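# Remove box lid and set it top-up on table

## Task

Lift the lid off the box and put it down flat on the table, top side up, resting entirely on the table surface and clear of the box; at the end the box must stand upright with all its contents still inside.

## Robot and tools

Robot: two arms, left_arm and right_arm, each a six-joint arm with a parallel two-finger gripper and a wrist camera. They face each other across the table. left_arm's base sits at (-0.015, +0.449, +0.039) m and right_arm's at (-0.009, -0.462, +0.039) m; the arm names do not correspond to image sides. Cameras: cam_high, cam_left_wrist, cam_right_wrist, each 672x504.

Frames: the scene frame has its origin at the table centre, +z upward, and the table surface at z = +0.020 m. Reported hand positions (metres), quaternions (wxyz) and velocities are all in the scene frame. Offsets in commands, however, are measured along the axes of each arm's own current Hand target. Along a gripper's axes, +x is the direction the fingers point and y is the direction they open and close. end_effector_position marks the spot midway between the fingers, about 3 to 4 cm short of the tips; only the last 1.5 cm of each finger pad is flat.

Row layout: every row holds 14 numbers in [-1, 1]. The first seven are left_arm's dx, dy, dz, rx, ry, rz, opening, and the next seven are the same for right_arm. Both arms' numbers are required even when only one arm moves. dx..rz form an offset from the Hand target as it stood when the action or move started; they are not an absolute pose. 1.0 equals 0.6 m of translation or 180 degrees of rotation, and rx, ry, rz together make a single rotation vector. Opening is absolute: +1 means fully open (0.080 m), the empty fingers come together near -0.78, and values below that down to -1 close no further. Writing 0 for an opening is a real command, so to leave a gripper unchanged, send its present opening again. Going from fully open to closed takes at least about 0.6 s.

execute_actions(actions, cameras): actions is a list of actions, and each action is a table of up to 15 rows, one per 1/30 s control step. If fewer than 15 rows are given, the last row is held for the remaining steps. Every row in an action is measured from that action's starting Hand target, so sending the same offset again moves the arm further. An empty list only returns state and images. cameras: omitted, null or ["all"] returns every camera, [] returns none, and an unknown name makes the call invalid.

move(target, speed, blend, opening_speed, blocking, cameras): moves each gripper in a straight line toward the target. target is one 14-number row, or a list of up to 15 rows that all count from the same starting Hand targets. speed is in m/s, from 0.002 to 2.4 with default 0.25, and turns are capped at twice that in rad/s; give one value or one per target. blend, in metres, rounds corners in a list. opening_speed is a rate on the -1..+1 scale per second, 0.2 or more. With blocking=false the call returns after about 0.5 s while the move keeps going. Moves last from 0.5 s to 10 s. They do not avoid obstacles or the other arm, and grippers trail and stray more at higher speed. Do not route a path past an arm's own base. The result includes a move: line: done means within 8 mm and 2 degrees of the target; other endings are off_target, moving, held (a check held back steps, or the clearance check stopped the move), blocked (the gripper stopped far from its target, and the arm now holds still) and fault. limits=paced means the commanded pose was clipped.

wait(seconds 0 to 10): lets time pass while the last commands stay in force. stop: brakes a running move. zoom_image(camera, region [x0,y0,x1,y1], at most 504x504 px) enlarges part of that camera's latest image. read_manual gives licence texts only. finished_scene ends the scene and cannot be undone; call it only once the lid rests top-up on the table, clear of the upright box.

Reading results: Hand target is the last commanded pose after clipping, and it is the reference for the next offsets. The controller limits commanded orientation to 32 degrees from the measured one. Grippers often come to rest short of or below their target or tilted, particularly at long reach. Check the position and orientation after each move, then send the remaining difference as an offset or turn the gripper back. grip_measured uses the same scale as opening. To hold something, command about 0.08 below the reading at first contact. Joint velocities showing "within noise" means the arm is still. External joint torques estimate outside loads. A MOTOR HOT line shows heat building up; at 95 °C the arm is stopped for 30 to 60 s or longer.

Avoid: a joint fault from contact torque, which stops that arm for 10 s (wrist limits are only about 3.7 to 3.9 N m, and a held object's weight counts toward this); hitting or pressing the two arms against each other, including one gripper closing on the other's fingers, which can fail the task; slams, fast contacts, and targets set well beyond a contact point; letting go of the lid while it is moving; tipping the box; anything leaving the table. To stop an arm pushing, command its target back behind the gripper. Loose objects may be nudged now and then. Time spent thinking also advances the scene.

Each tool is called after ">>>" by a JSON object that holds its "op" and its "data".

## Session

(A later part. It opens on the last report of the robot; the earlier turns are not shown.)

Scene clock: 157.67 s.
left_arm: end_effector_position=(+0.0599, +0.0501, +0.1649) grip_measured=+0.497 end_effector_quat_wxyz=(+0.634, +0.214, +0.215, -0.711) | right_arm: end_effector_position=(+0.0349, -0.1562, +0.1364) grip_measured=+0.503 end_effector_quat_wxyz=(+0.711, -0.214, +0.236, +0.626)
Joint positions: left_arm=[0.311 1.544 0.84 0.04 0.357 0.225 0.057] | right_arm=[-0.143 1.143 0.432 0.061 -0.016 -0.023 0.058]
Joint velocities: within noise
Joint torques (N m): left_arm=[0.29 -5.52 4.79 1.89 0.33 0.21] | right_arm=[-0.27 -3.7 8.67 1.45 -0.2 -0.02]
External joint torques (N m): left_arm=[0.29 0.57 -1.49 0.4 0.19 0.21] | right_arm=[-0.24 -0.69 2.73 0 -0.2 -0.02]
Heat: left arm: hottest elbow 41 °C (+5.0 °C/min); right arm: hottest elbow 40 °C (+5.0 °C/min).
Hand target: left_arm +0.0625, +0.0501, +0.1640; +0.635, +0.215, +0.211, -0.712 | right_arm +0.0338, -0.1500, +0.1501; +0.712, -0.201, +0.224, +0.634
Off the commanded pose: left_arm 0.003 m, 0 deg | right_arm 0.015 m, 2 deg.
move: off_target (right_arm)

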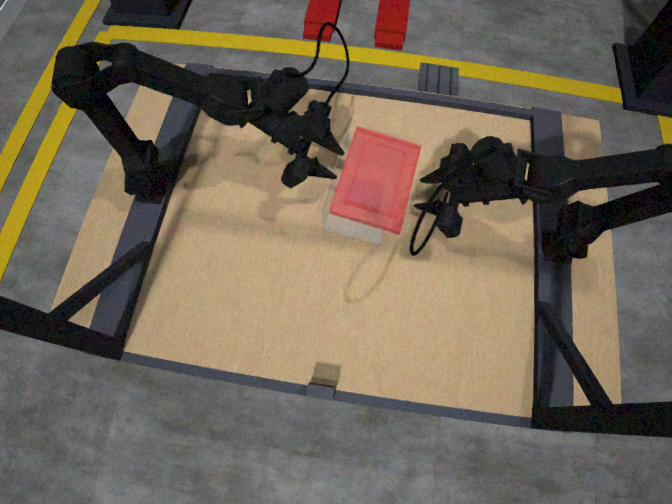

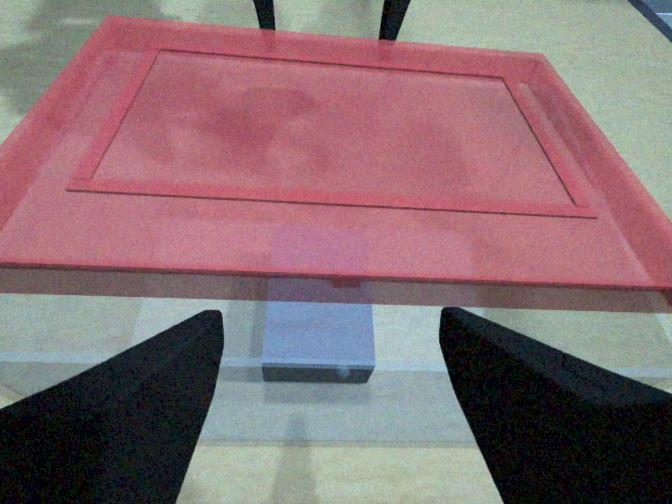

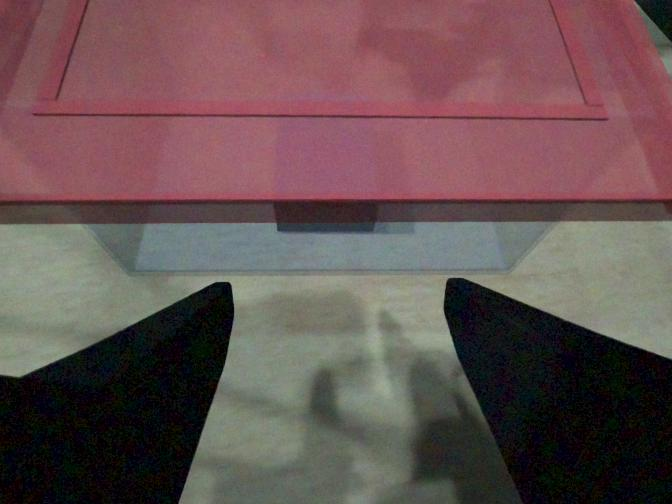

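>>> {"op": "move", "data": {"target": [0.0096,0,0.0087,0,0,0,0.5,0.0013,0,0.0232,0,0,0,0.5], "speed": 0.1}}

Scene clock: 159.67 s.
left_arm: end_effector_position=(+0.0607, +0.0464, +0.1625) grip_measured=+0.497 end_effector_quat_wxyz=(+0.634, +0.216, +0.217, -0.711) | right_arm: end_effector_position=(+0.0362, -0.1477, +0.1502) grip_measured=+0.503 end_effector_quat_wxyz=(+0.712, -0.211, +0.233, +0.628)
Joint positions: left_arm=[0.309 1.564 0.852 0.043 0.355 0.225 0.057] | right_arm=[-0.143 1.151 0.488 0.023 -0.016 -0.023 0.058]
Joint velocities: within noise
Joint torques (N m): left_arm=[-0.29 -5.06 6.29 1.62 0.02 0.01] | right_arm=[-0.12 -2.54 9 1.46 -0.16 0]
External joint torques (N m): left_arm=[-0.29 1.07 0.16 0.17 -0.12 0] | right_arm=[-0.1 0.63 2.94 0 -0.16 0]
Heat: left arm: hottest elbow 41 °C (+5.0 °C/min); right arm: hottest elbow 40 °C (+4.0 °C/min).
Hand target: left_arm +0.0617, +0.0424, +0.1649; +0.635, +0.215, +0.211, -0.712 | right_arm +0.0348, -0.1415, +0.1610; +0.712, -0.201, +0.224, +0.634
Off the commanded pose: left_arm 0.005 m, 1 deg | right_arm 0.013 m, 2 deg.
move: off_target (right_arm)

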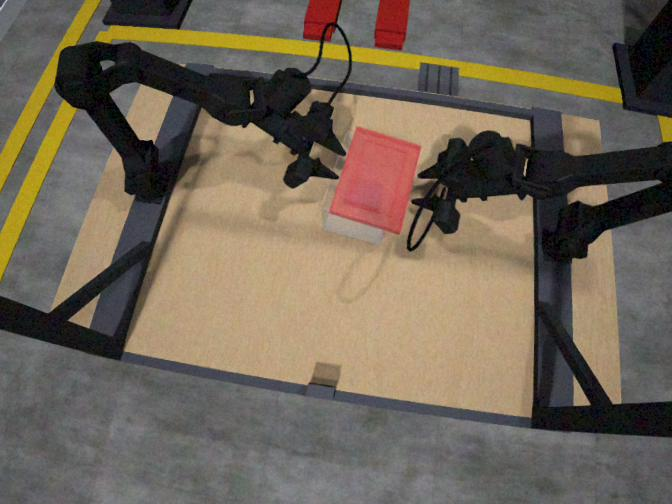

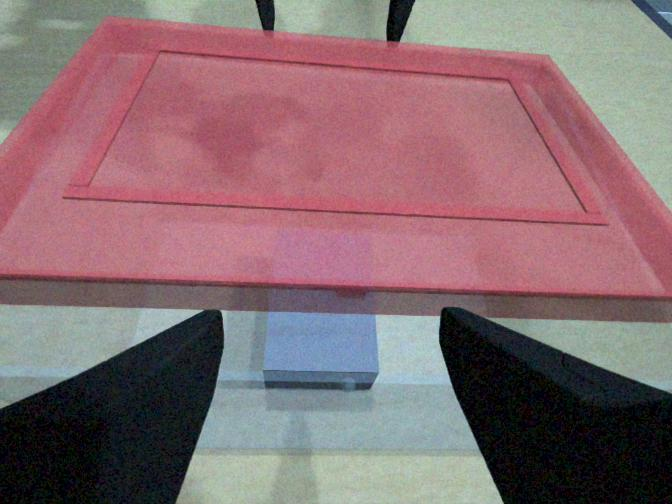

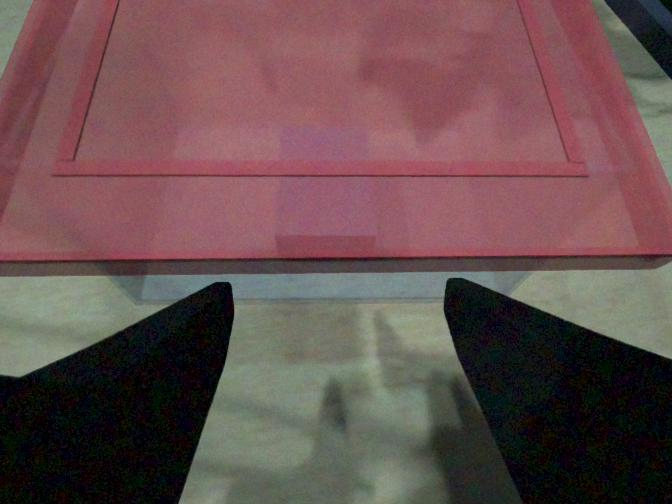

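>>> {"op": "move", "data": {"target": [0.0061,0,0.0145,0,0,0,0.5,0.0082,0,0.0057,0,0,0,0.5], "speed": 0.1}}

Scene clock: 161.77 s.
left_arm: end_effector_position=(+0.0614, +0.0396, +0.1645) grip_measured=+0.497 end_effector_quat_wxyz=(+0.634, +0.218, +0.217, -0.710) | right_arm: end_effector_position=(+0.0367, -0.1444, +0.1475) grip_measured=+0.503 end_effector_quat_wxyz=(+0.711, -0.215, +0.238, +0.626)
Joint positions: left_arm=[0.303 1.586 0.886 0.028 0.347 0.225 0.057] | right_arm=[-0.143 1.178 0.502 0.023 -0.016 -0.023 0.058]
Joint velocities: within noise
Joint torques (N m): left_arm=[-0.27 -5.69 7.08 1.28 0 -0.19] | right_arm=[-0.08 -2.49 9.12 2.31 -0.13 0.03]
External joint torques (N m): left_arm=[-0.3 0.68 0.81 -0.2 -0.14 -0.19] | right_arm=[-0.08 0.8 3.13 0.87 -0.12 0.03]
Heat: left arm: hottest elbow 41 °C (+5.0 °C/min); right arm: hottest elbow 40 °C (+4.0 °C/min).
Hand target: left_arm +0.0610, +0.0344, +0.1699; +0.635, +0.215, +0.211, -0.712 | right_arm +0.0355, -0.1355, +0.1610; +0.712, -0.201, +0.224, +0.634
Off the commanded pose: left_arm 0.008 m, 1 deg | right_arm 0.016 m, 2 deg.
move: off_target (right_arm)

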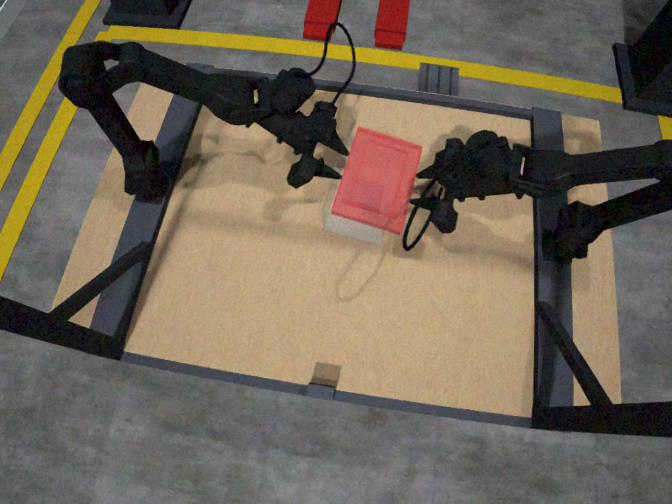

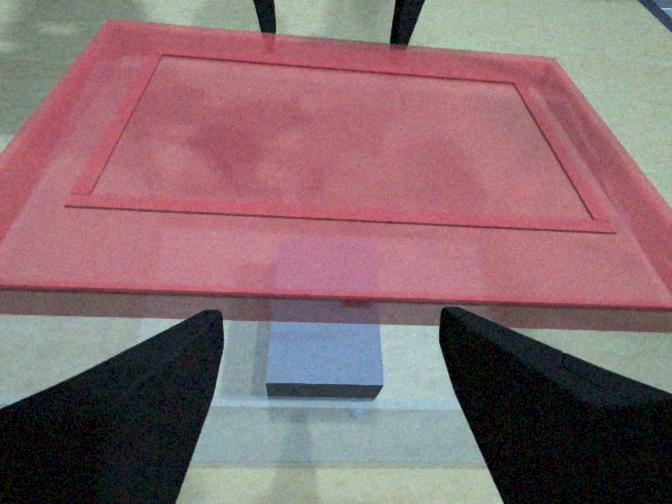

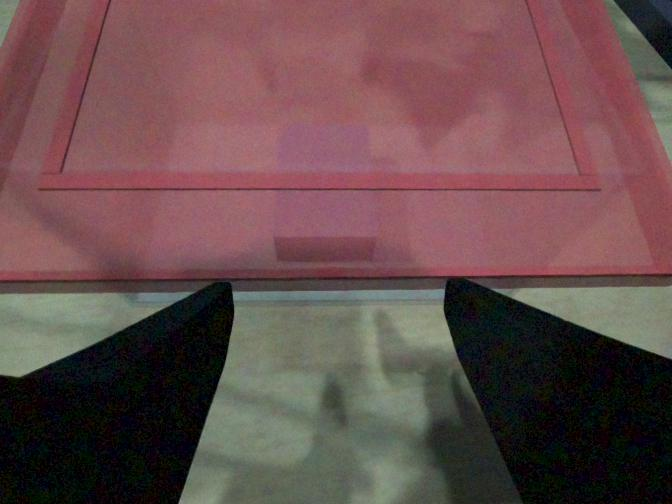

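>>> {"op": "move", "data": {"target": [0.0127,0,0.011,0,0,0,0.5,0.0096,0,0.0067,0,0,0,0.5], "speed": 0.1}}

Scene clock: 163.53 s.
left_arm: end_effector_position=(+0.0602, +0.0376, +0.1634) grip_measured=+0.497 end_effector_quat_wxyz=(+0.628, +0.221, +0.222, -0.712) | right_arm: end_effector_position=(+0.0370, -0.1428, +0.1444) grip_measured=+0.503 end_effector_quat_wxyz=(+0.709, -0.219, +0.242, +0.625)
Joint positions: left_arm=[0.301 1.598 0.903 0.01 0.355 0.228 0.057] | right_arm=[-0.143 1.197 0.508 0.023 -0.016 -0.023 0.058]
Joint velocities: within noise
Joint torques (N m): left_arm=[-0.93 -3.6 9.03 2.37 -0.35 -0.33] | right_arm=[0 -1.23 10.52 3.16 -0.11 0.05]
External joint torques (N m): left_arm=[-0.95 2.84 2.8 0.91 -0.49 -0.33] | right_arm=[0.02 2.16 4.54 1.72 -0.11 0.05]
Heat: left arm: hottest elbow 41 °C (+3.0 °C/min); right arm: hottest elbow 40 °C (+4.0 °C/min).
Hand target: left_arm +0.0600, +0.0244, +0.1710; +0.635, +0.215, +0.211, -0.712 | right_arm +0.0363, -0.1285, +0.1610; +0.712, -0.201, +0.224, +0.634
Off the commanded pose: left_arm 0.015 m, 2 deg | right_arm 0.022 m, 3 deg.
move: off_target (left_arm, right_arm)

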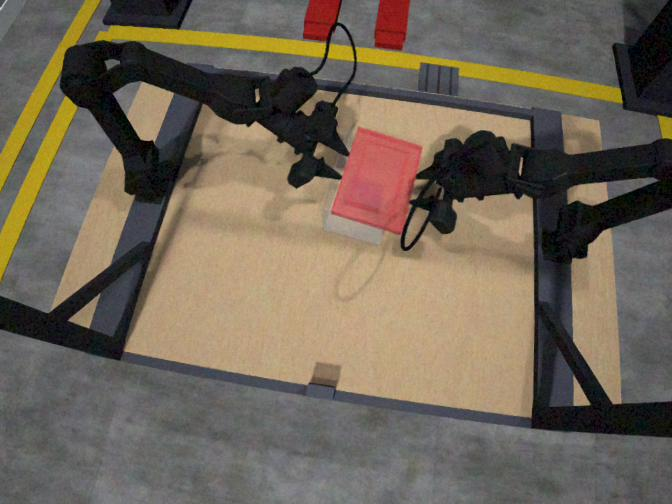

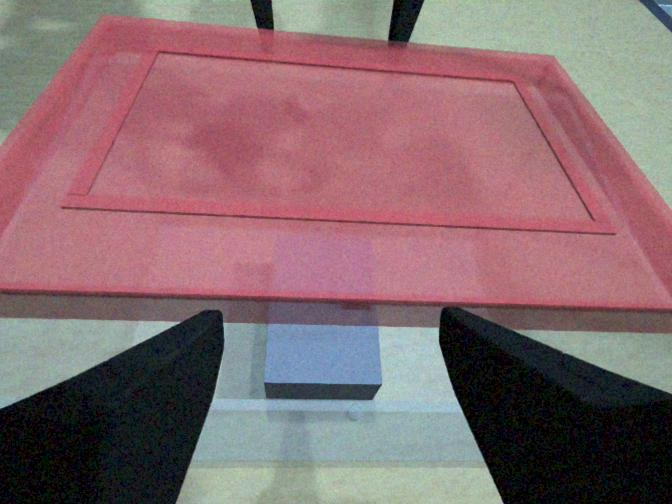

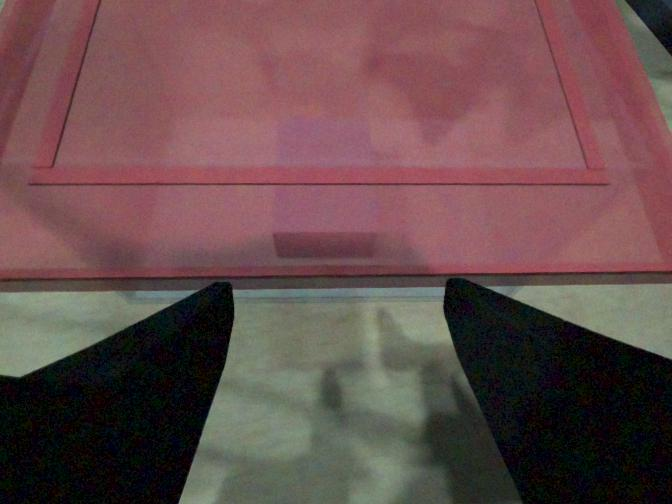

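>>> {"op": "move", "data": {"target": [-0.0192,0,0.0273,0,0,0,0.5,-0.0192,0,0.0273,0,0,0,0.5], "speed": 0.06}}

>>> {"op": "move", "data": {"target": [-0.0192,0,0.0273,0,0,0,0.5,-0.0192,0,0.0273,0,0,0,0.5], "speed": 0.06}}

Scene clock: 165.77 s.
left_arm: end_effector_position=(+0.0610, +0.0330, +0.1751) grip_measured=+0.497 end_effector_quat_wxyz=(+0.628, +0.225, +0.229, -0.709) | right_arm: end_effector_position=(+0.0371, -0.1451, +0.1483) grip_measured=+0.503 end_effector_quat_wxyz=(+0.704, -0.232, +0.259, +0.619)
Joint positions: left_arm=[0.297 1.598 0.966 -0.069 0.346 0.226 0.057] | right_arm=[-0.145 1.19 0.554 -0.074 -0.016 -0.021 0.058]
Joint velocities: within noise
Joint torques (N m): left_arm=[-0.45 -7.37 8.36 1.85 -0.08 -0.25] | right_arm=[0.12 -4.89 12.35 2.76 -0.12 0.05]
External joint torques (N m): left_arm=[-0.46 -0.83 2 0.39 -0.22 -0.25] | right_arm=[0.13 -1.47 6.29 1.36 -0.12 0.05]
Heat: left arm: hottest elbow 41 °C (+2.0 °C/min); right arm: hottest elbow 40 °C (+4.0 °C/min).
Hand target: left_arm +0.0605, +0.0244, +0.1910; +0.635, +0.215, +0.211, -0.712 | right_arm +0.0362, -0.1286, +0.1810; +0.712, -0.201, +0.224, +0.634
Off the commanded pose: left_arm 0.018 m, 2 deg | right_arm 0.037 m, 6 deg.
move: off_target (left_arm, right_arm)

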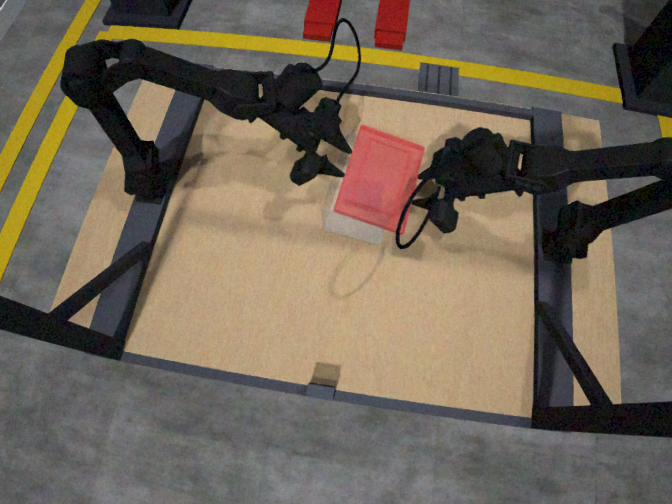

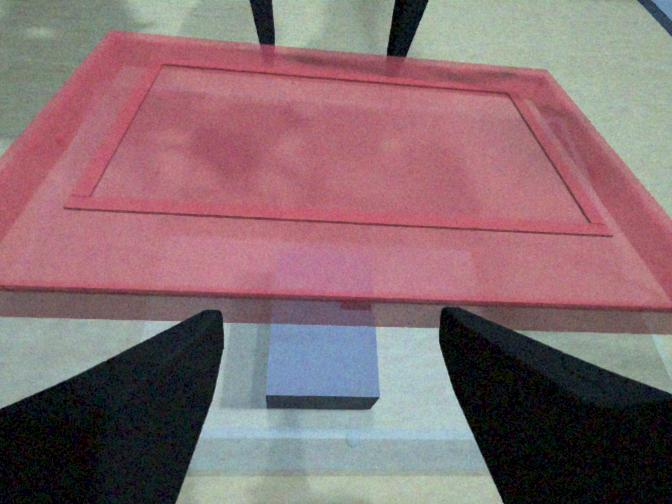

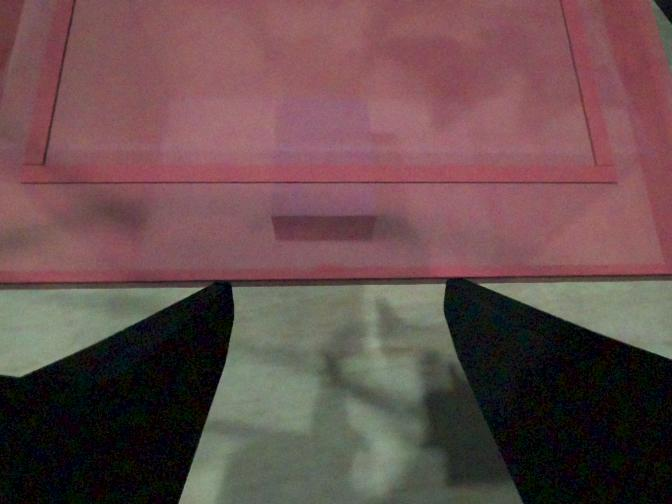

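Scene clock: 166.97 s.
left_arm: end_effector_position=(+0.0611, +0.0326, +0.1931) grip_measured=+0.497 end_effector_quat_wxyz=(+0.627, +0.227, +0.231, -0.709) | right_arm: end_effector_position=(+0.0370, -0.1457, +0.1653) grip_measured=+0.503 end_effector_quat_wxyz=(+0.703, -0.234, +0.262, +0.618)
Joint positions: left_arm=[0.297 1.577 1.024 -0.155 0.346 0.226 0.057] | right_arm=[-0.145 1.161 0.616 -0.173 -0.016 -0.02 0.058]
Joint velocities: within noise
Joint torques (N m): left_arm=[-0.31 -7.68 8.52 1.98 -0.03 -0.22] | right_arm=[0.22 -4.85 13.11 3.07 -0.11 0.04]
External joint torques (N m): left_arm=[-0.31 -1.19 2.05 0.54 -0.17 -0.22] | right_arm=[0.23 -1.51 6.99 1.69 -0.11 0.04]
Heat: left arm: hottest elbow 41 °C (+2.0 °C/min); right arm: hottest elbow 41 °C (+4.0 °C/min).
Hand target: left_arm +0.0610, +0.0244, +0.2110; +0.635, +0.215, +0.211, -0.712 | right_arm +0.0362, -0.1286, +0.2010; +0.712, -0.201, +0.224, +0.634
Off the commanded pose: left_arm 0.020 m, 3 deg | right_arm 0.040 m, 6 deg.
move: off_target (left_arm, right_arm)

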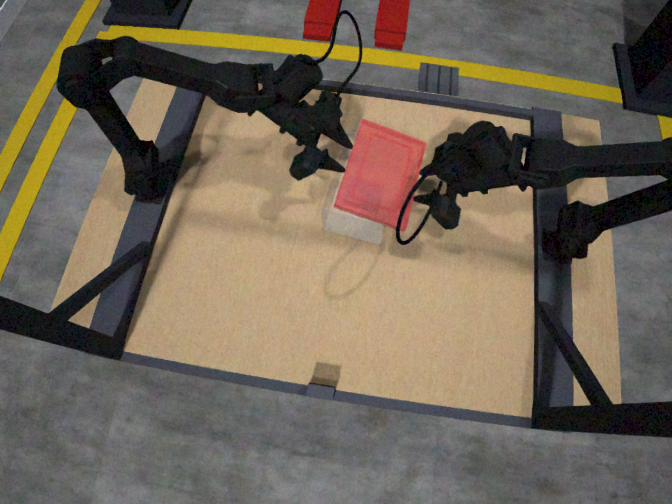

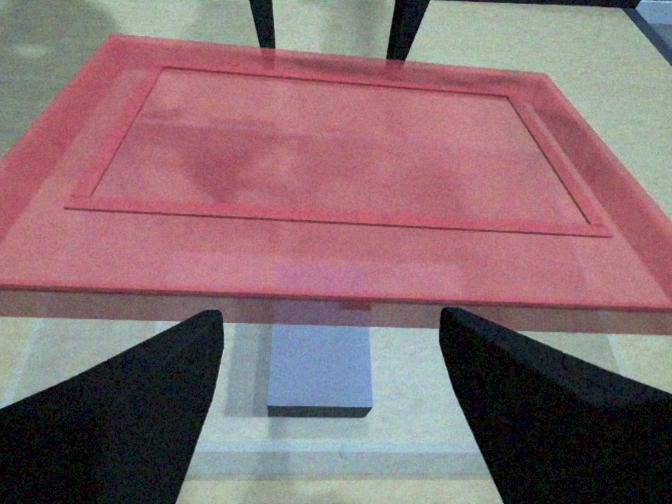

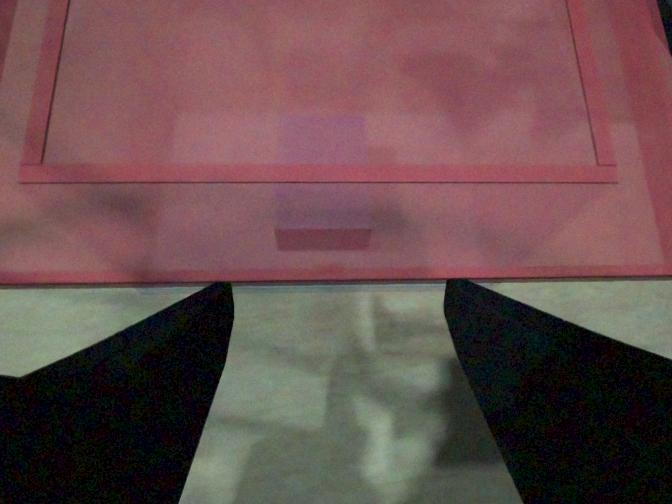

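>>> {"op": "move", "data": {"target": [[0,0,0,0,0,0,0.5,-0.0239,0,0.0341,0,0,0,0.5],[-0.0144,0,0.0205,0,0,0,0.5,-0.0383,0,0.0546,0,0,0,0.5]], "speed": 0.06}}

Scene clock: 170.43 s.
left_arm: end_effector_position=(+0.0618, +0.0398, +0.1882) grip_measured=+0.497 end_effector_quat_wxyz=(+0.623, +0.240, +0.256, -0.699) | right_arm: end_effector_position=(+0.0381, -0.1385, +0.2217) grip_measured=+0.503 end_effector_quat_wxyz=(+0.709, -0.220, +0.243, +0.624)
Joint positions: left_arm=[0.3 1.575 1.041 -0.231 0.335 0.226 0.057] | right_arm=[-0.145 1.118 0.786 -0.336 -0.016 -0.023 0.058]
Joint velocities: within noise
Joint torques (N m): left_arm=[-0.35 -9.69 11.17 2.94 0.27 -0.19] | right_arm=[0.23 -2.26 10.99 2.7 -0.11 0.06]
External joint torques (N m): left_arm=[-0.37 -3.23 4.76 1.57 0.11 -0.19] | right_arm=[0.25 1.04 4.59 1.26 -0.1 0.06]
Heat: left arm: hottest elbow 42 °C (+3.0 °C/min); right arm: hottest elbow 41 °C (+2.0 °C/min).
Hand target: left_arm +0.0615, +0.0243, +0.2260; +0.635, +0.215, +0.211, -0.712 | right_arm +0.0361, -0.1286, +0.2410; +0.712, -0.201, +0.224, +0.634
Off the commanded pose: left_arm 0.041 m, 6 deg | right_arm 0.022 m, 3 deg.
move: off_target (left_arm, right_arm)

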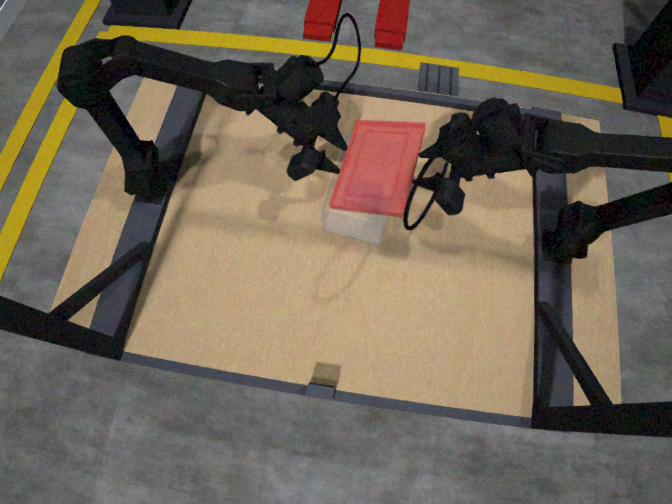

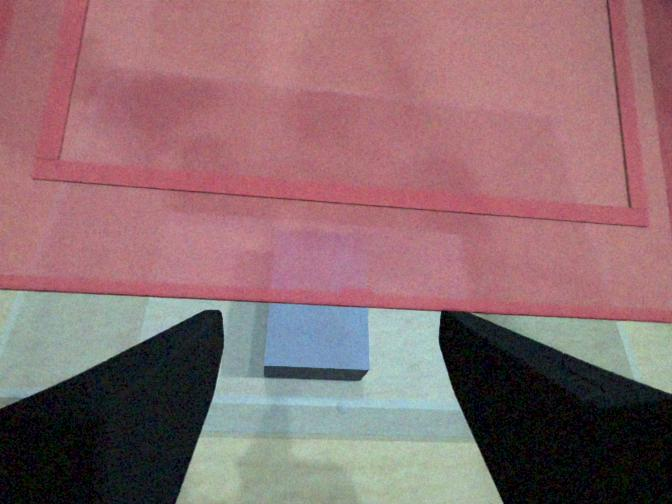

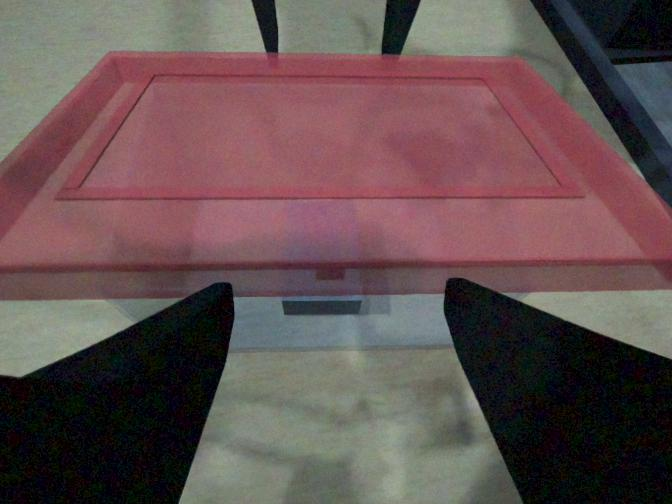

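>>> {"op": "move", "data": {"target": [-0.0191,0,0.0273,0,0,0,0.5,0,0,0,0,0,0,0.5], "speed": 0.05}}

Scene clock: 172.70 s.
left_arm: end_effector_position=(+0.0619, +0.0407, +0.2093) grip_measured=+0.497 end_effector_quat_wxyz=(+0.622, +0.239, +0.257, -0.699) | right_arm: end_effector_position=(+0.0383, -0.1410, +0.2186) grip_measured=+0.503 end_effector_quat_wxyz=(+0.707, -0.225, +0.250, +0.622)
Joint positions: left_arm=[0.301 1.552 1.105 -0.32 0.337 0.226 0.057] | right_arm=[-0.146 1.118 0.786 -0.354 -0.016 -0.023 0.058]
Joint velocities: within noise
Joint torques (N m): left_arm=[-0.36 -8.62 11.64 3.44 0.29 -0.15] | right_arm=[0.32 -2.44 10.9 3.8 -0.11 0.06]
External joint torques (N m): left_arm=[-0.39 -2.19 5.06 2.05 0.14 -0.15] | right_arm=[0.34 0.84 4.51 2.38 -0.1 0.06]
Heat: left arm: hottest elbow 44 °C (+5.0 °C/min); right arm: hottest elbow 41 °C (+2.0 °C/min).
Hand target: left_arm +0.0620, +0.0243, +0.2460; +0.635, +0.215, +0.211, -0.712 | right_arm +0.0361, -0.1286, +0.2410; +0.712, -0.201, +0.224, +0.634
Off the commanded pose: left_arm 0.040 m, 6 deg | right_arm 0.026 m, 4 deg.
move: off_target (left_arm, right_arm)

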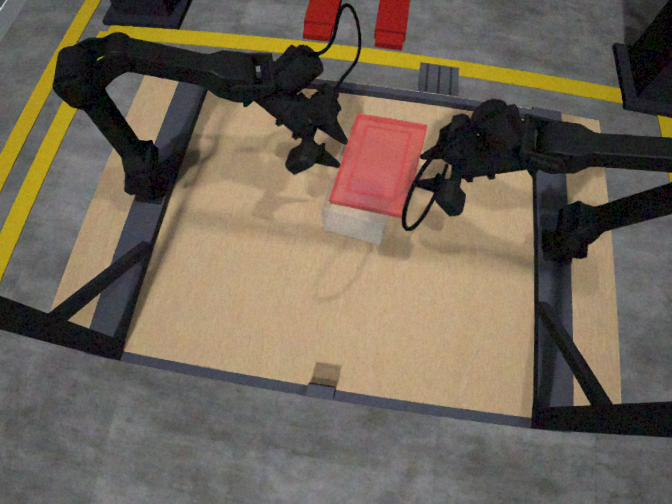

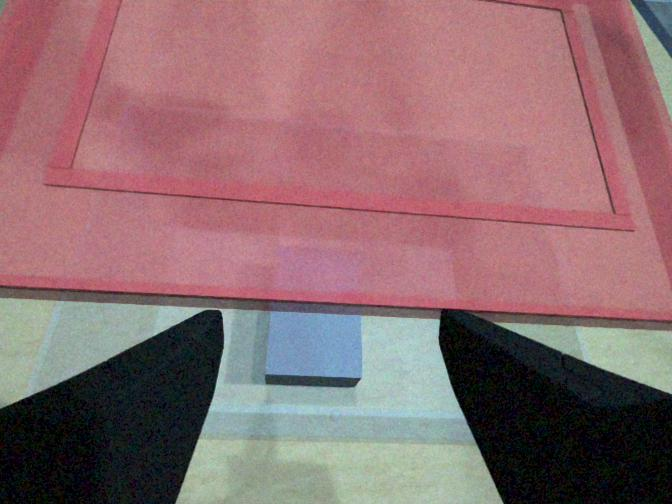

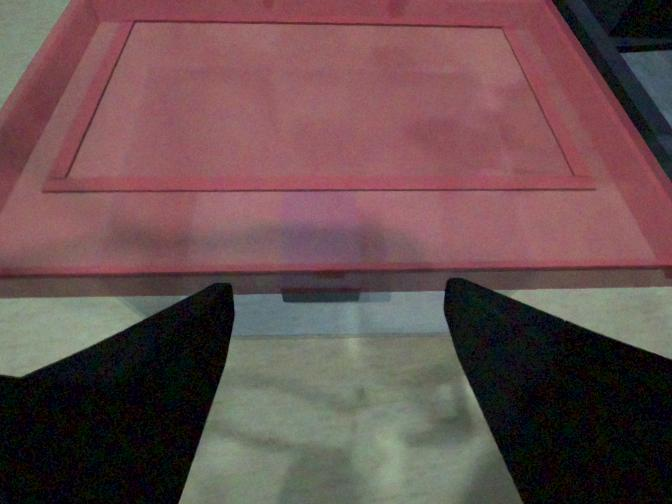

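>>> {"op": "move", "data": {"target": [0,-0.12,0,0,0,0,0.5,0,0.12,0,0,0,0,0.5], "speed": 0.08}}

Scene clock: 175.53 s.
left_arm: end_effector_position=(-0.0077, +0.0381, +0.2419) grip_measured=+0.497 end_effector_quat_wxyz=(+0.631, +0.223, +0.224, -0.709) | right_arm: end_effector_position=(-0.0312, -0.1389, +0.2039) grip_measured=+0.503 end_effector_quat_wxyz=(+0.702, -0.245, +0.258, +0.617)
Joint positions: left_arm=[0.074 1.452 1.087 -0.288 0.168 0.082 0.057] | right_arm=[0.185 1.166 0.786 -0.373 0.237 0.183 0.058]
Joint velocities: within noise
Joint torques (N m): left_arm=[-0.28 -5.18 6.39 3.3 -0.09 -0.16] | right_arm=[0.27 -3.58 13.85 4.33 0.25 -0.11]
External joint torques (N m): left_arm=[-0.29 0.7 -0.37 1.79 -0.15 -0.17] | right_arm=[0.31 -0.05 7.54 2.97 0.14 -0.11]
Heat: left arm: hottest wrist pitch 45 °C (+6.0 °C/min); right arm: hottest wrist pitch 44 °C (+7.1 °C/min). Heating fast: the left arm's wrist pitch motor: a push or a pull is the cause, and it goes on while you think. Ease it with your next call, before anything else.
Hand target: left_arm -0.0096, +0.0319, +0.2480; +0.635, +0.215, +0.211, -0.712 | right_arm -0.0354, -0.1203, +0.2409; +0.712, -0.201, +0.224, +0.634
Off the commanded pose: left_arm 0.009 m, 2 deg | right_arm 0.042 m, 7 deg.
move: off_target (left_arm, right_arm)

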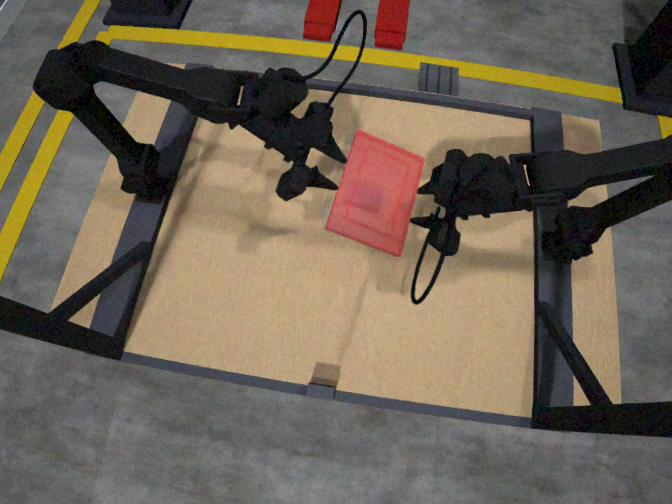

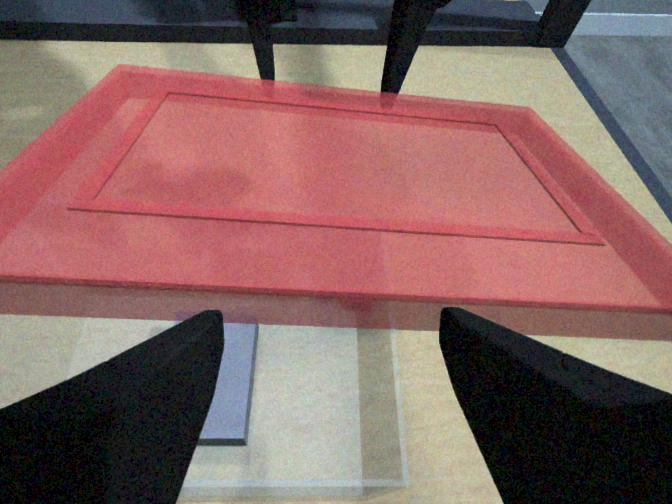

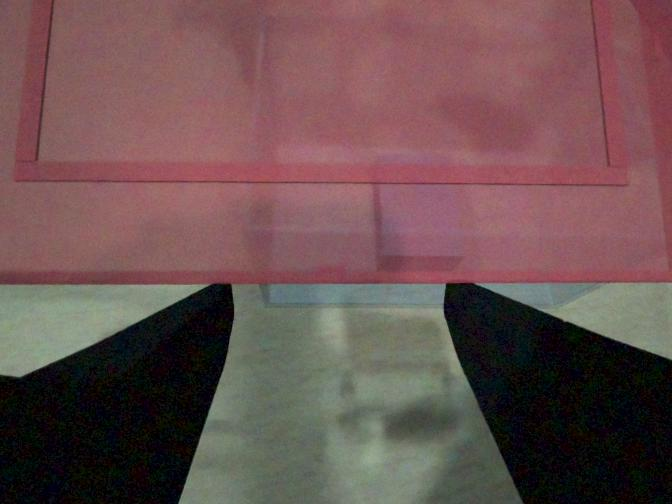

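>>> {"op": "move", "data": {"target": [0.0115,-0.12,-0.0164,0,0,0,0.5,-0.017,0.12,0.0126,0,0.022,0,0.5], "speed": 0.08}}

Scene clock: 178.33 s.
left_arm: end_effector_position=(-0.0846, +0.0520, +0.2183) grip_measured=+0.497 end_effector_quat_wxyz=(+0.620, +0.242, +0.234, -0.709) | right_arm: end_effector_position=(-0.1086, -0.1290, +0.2338) grip_measured=+0.503 end_effector_quat_wxyz=(+0.692, -0.251, +0.259, +0.625)
Joint positions: left_arm=[-0.188 1.446 1.015 -0.256 -0.027 -0.064 0.057] | right_arm=[0.475 1.309 1.018 -0.537 0.42 0.385 0.058]
Joint velocities: within noise
Joint torques (N m): left_arm=[0.28 -5.94 8.25 4.4 -0.44 -0.1] | right_arm=[-0.78 -2.74 11.46 2.87 0.49 0.01]
External joint torques (N m): left_arm=[0.28 -0.28 1.62 2.92 -0.43 -0.1] | right_arm=[-0.79 1.7 5.2 1.61 0.3 0.01]
Heat: left arm: hottest wrist pitch 47 °C (+7.1 °C/min); right arm: hottest wrist pitch 45 °C (+7.1 °C/min). Heating fast: the left arm's wrist pitch motor and the right arm's wrist pitch motor: a push or a pull is the cause, and it goes on while you think. Ease it with your next call, before anything else.
Hand target: left_arm -0.0815, +0.0395, +0.2380; +0.635, +0.215, +0.211, -0.712 | right_arm -0.1074, -0.1160, +0.2528; +0.704, -0.223, +0.249, +0.627
Off the commanded pose: left_arm 0.024 m, 4 deg | right_arm 0.023 m, 4 deg.
move: off_target (left_arm, right_arm)

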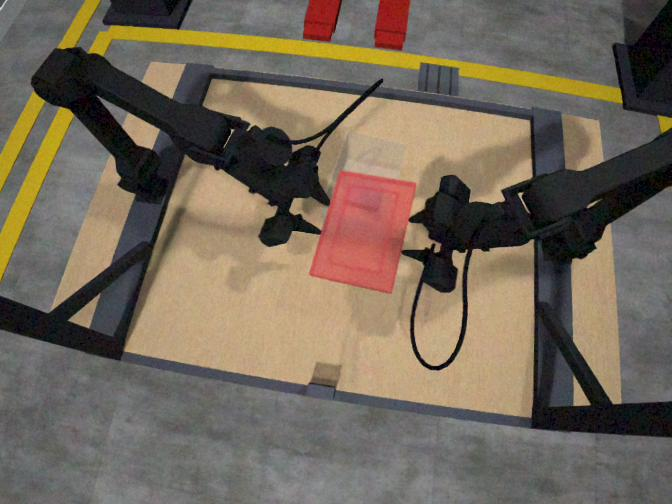

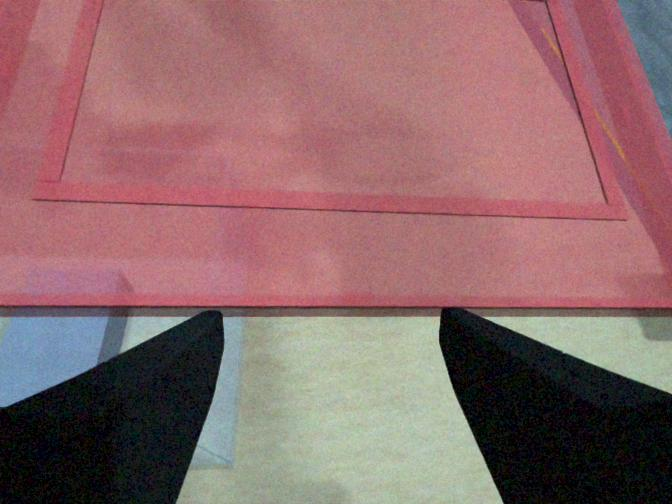

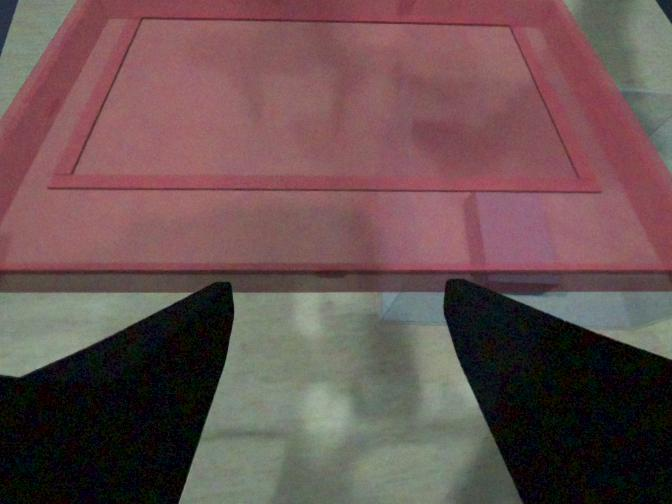

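>>> {"op": "move", "data": {"target": [-0.0153,-0.165,0.0015,0,0.022,0,0.5,0,0.155,0,0,0,0,0.5], "speed": 0.08}}

Scene clock: 181.63 s.
left_arm: end_effector_position=(-0.1806, +0.0668, +0.2321) grip_measured=+0.497 end_effector_quat_wxyz=(+0.616, +0.260, +0.242, -0.704) | right_arm: end_effector_position=(-0.2040, -0.1170, +0.2364) grip_measured=+0.503 end_effector_quat_wxyz=(+0.690, -0.249, +0.254, +0.631)
Joint positions: left_arm=[-0.509 1.532 1.181 -0.406 -0.268 -0.272 0.057] | right_arm=[0.731 1.566 1.262 -0.615 0.581 0.594 0.058]
Joint velocities: within noise
Joint torques (N m): left_arm=[0.37 -5.76 9.05 2.11 -0.56 -0.11] | right_arm=[-1.22 -4.93 10.41 1.89 0.87 0.09]
External joint torques (N m): left_arm=[0.4 0.67 2.32 0.68 -0.44 -0.11] | right_arm=[-1.25 1.19 4.26 0.74 0.6 0.09]
Heat: left arm: hottest wrist pitch 50 °C (+9.1 °C/min); right arm: hottest wrist pitch 45 °C (+6.0 °C/min). Heating fast: the left arm's wrist pitch motor: a push or a pull is the cause, and it goes on while you think. Ease it with your next call, before anything else.
Hand target: left_arm -0.1790, +0.0569, +0.2467; +0.627, +0.240, +0.233, -0.704 | right_arm -0.1998, -0.1053, +0.2527; +0.704, -0.223, +0.249, +0.627
Off the commanded pose: left_arm 0.018 m, 3 deg | right_arm 0.020 m, 4 deg.
MOTOR HOT: joint 4 (wrist pitch) of the left arm reports 50 °C; the controller stops that arm at 95 °C. To cool a motor, set the load down, stop pushing, or move to a pose that needs little force.
move: off_target (left_arm, right_arm)

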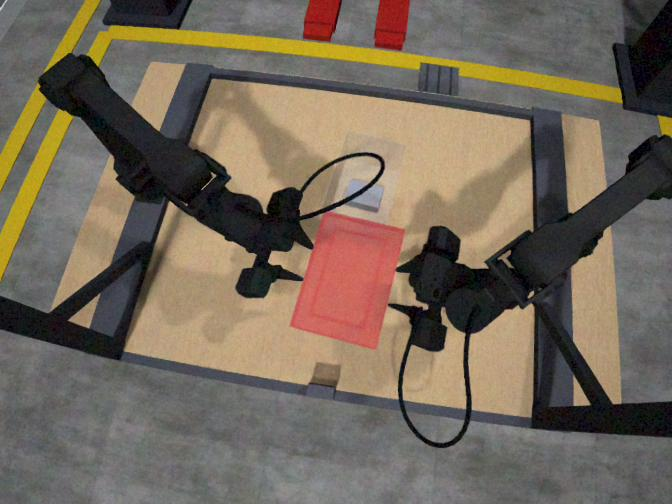

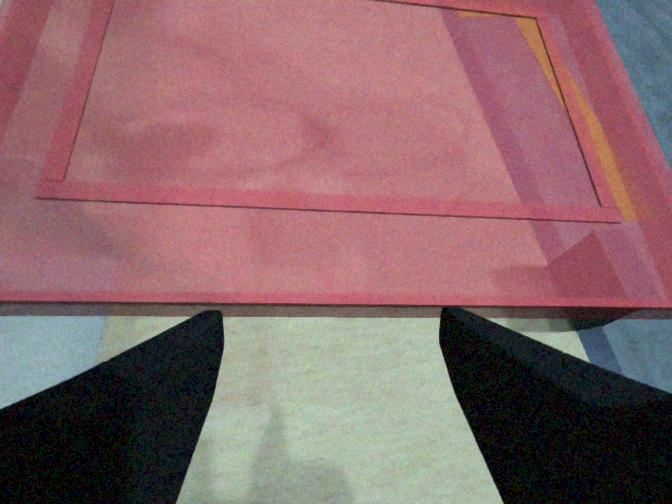

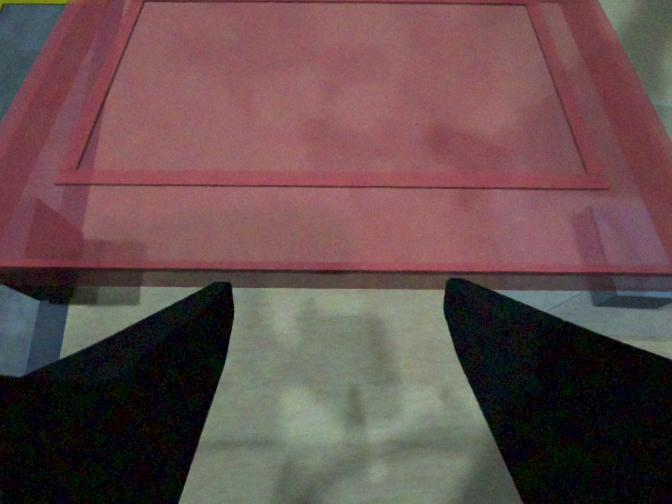

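>>> {"op": "move", "data": {"target": [0.0877,0,-0.1004,0,0,0,0.5,0.0877,0,-0.1004,0,0,0,0.5], "speed": 0.07}}

Scene clock: 189.03 s.
left_arm: end_effector_position=(-0.1836, +0.0655, +0.1537) grip_measured=+0.497 end_effector_quat_wxyz=(+0.614, +0.264, +0.244, -0.703) | right_arm: end_effector_position=(-0.2070, -0.1124, +0.1662) grip_measured=+0.503 end_effector_quat_wxyz=(+0.691, -0.240, +0.254, +0.633)
Joint positions: left_arm=[-0.513 1.627 0.96 -0.101 -0.268 -0.275 0.057] | right_arm=[0.729 1.635 1.038 -0.304 0.582 0.595 0.058]
Joint velocities: within noise
Joint torques (N m): left_arm=[0.64 -6.75 7.02 3.38 -0.64 -0.08] | right_arm=[-1.75 -5.35 6.36 2.88 0.71 -0.14]
External joint torques (N m): left_arm=[0.69 -0.09 0.75 1.96 -0.51 -0.08] | right_arm=[-1.74 0.93 0.52 1.73 0.44 -0.14]
Heat: left arm: hottest wrist pitch 50 °C (+10.2 °C/min); right arm: hottest wrist pitch 44 °C (+5.1 °C/min). Fold the left arm in close to its base, or ease its load, before you think long.
Hand target: left_arm -0.1815, +0.0542, +0.1668; +0.627, +0.240, +0.233, -0.704 | right_arm -0.1993, -0.1024, +0.1728; +0.704, -0.223, +0.249, +0.627
Off the commanded pose: left_arm 0.017 m, 3 deg | right_arm 0.014 m, 3 deg.
MOTOR HOT: still on. Joint 4 (wrist pitch) of the left arm reports 50 °C.
move: off_target (left_arm, right_arm)

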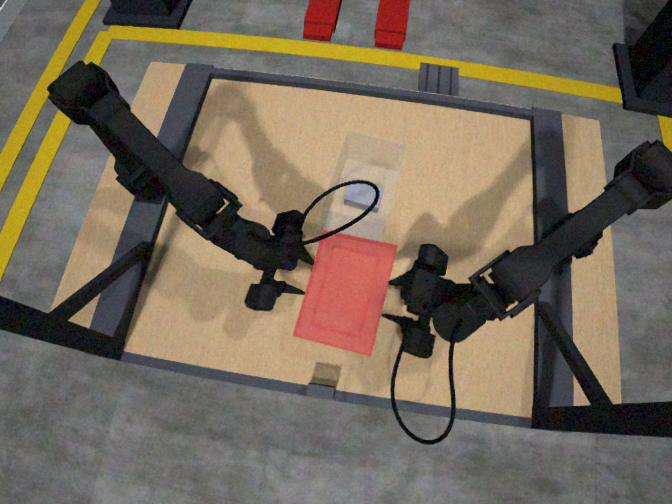

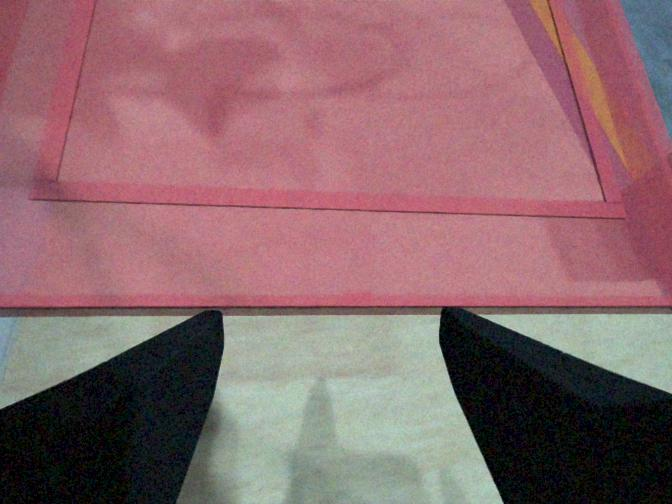

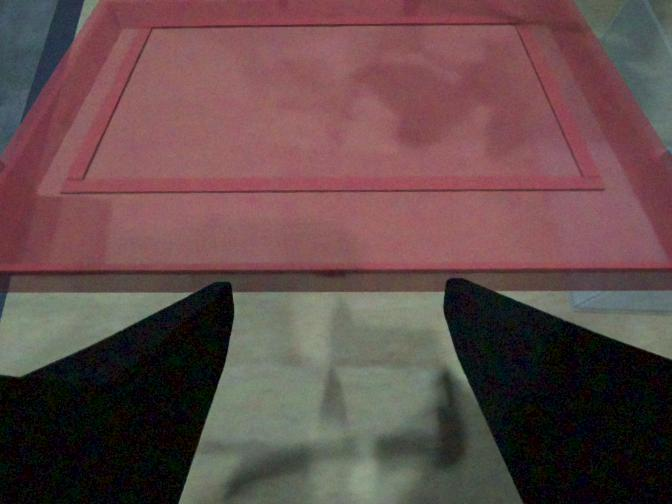

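>>> {"op": "move", "data": {"target": [0.0786,0,-0.0971,0,0,0,0.5,0.087,0,-0.1075,0,0,0,0.5], "speed": 0.07}}

Scene clock: 191.90 s.
left_arm: end_effector_position=(-0.1836, +0.0640, +0.0819) grip_measured=+0.497 end_effector_quat_wxyz=(+0.618, +0.259, +0.241, -0.702) | right_arm: end_effector_position=(-0.2047, -0.1123, +0.0818) grip_measured=+0.503 end_effector_quat_wxyz=(+0.692, -0.240, +0.255, +0.631)
Joint positions: left_arm=[-0.515 1.799 0.811 0.229 -0.277 -0.278 0.057] | right_arm=[0.725 1.809 0.854 0.051 0.582 0.595 0.058]
Joint velocities: within noise
Joint torques (N m): left_arm=[0.24 -6.95 5.79 2.92 -0.45 -0.1] | right_arm=[-1.4 -5.98 5.65 2.73 0.7 -0.16]
External joint torques (N m): left_arm=[0.25 0.09 0.42 1.49 -0.33 -0.1] | right_arm=[-1.38 0.75 0.59 1.55 0.42 -0.17]
Heat: left arm: hottest wrist pitch 51 °C (+11.0 °C/min); right arm: hottest wrist pitch 44 °C (+5.0 °C/min). Fold the left arm in close to its base, or ease its load, before you think long.
Hand target: left_arm -0.1835, +0.0544, +0.0918; +0.627, +0.240, +0.233, -0.704 | right_arm -0.1992, -0.1024, +0.0898; +0.704, -0.223, +0.249, +0.627
Off the commanded pose: left_arm 0.014 m, 3 deg | right_arm 0.014 m, 3 deg.
MOTOR HOT: still on. Joint 4 (wrist pitch) of the left arm reports 51 °C.
move: off_target (left_arm, right_arm)

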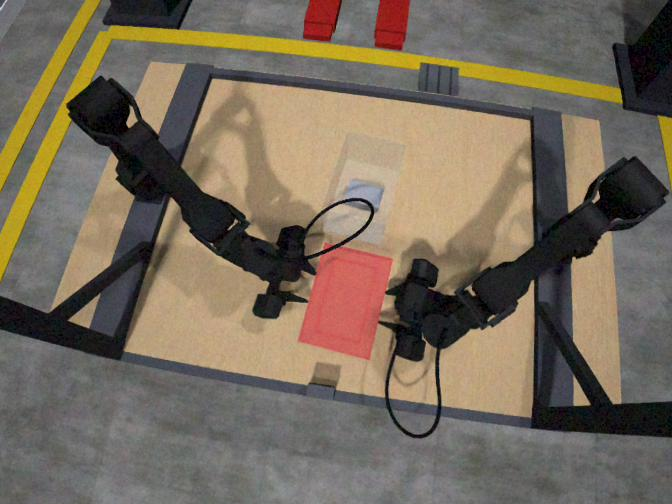

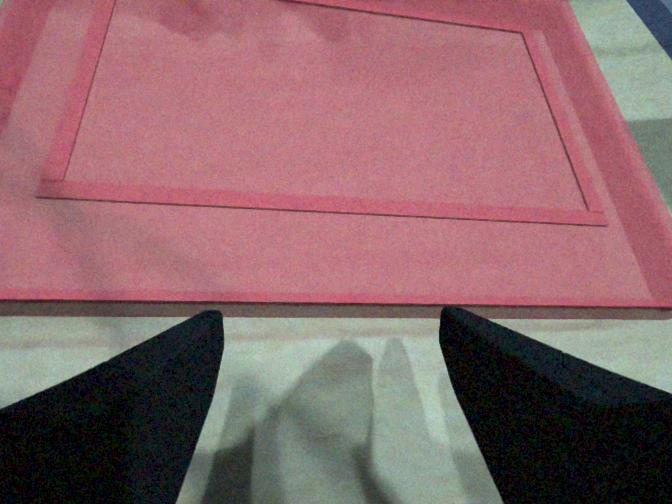

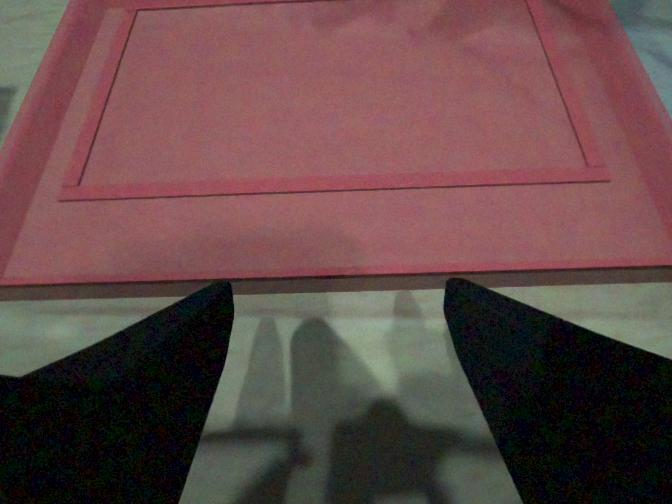

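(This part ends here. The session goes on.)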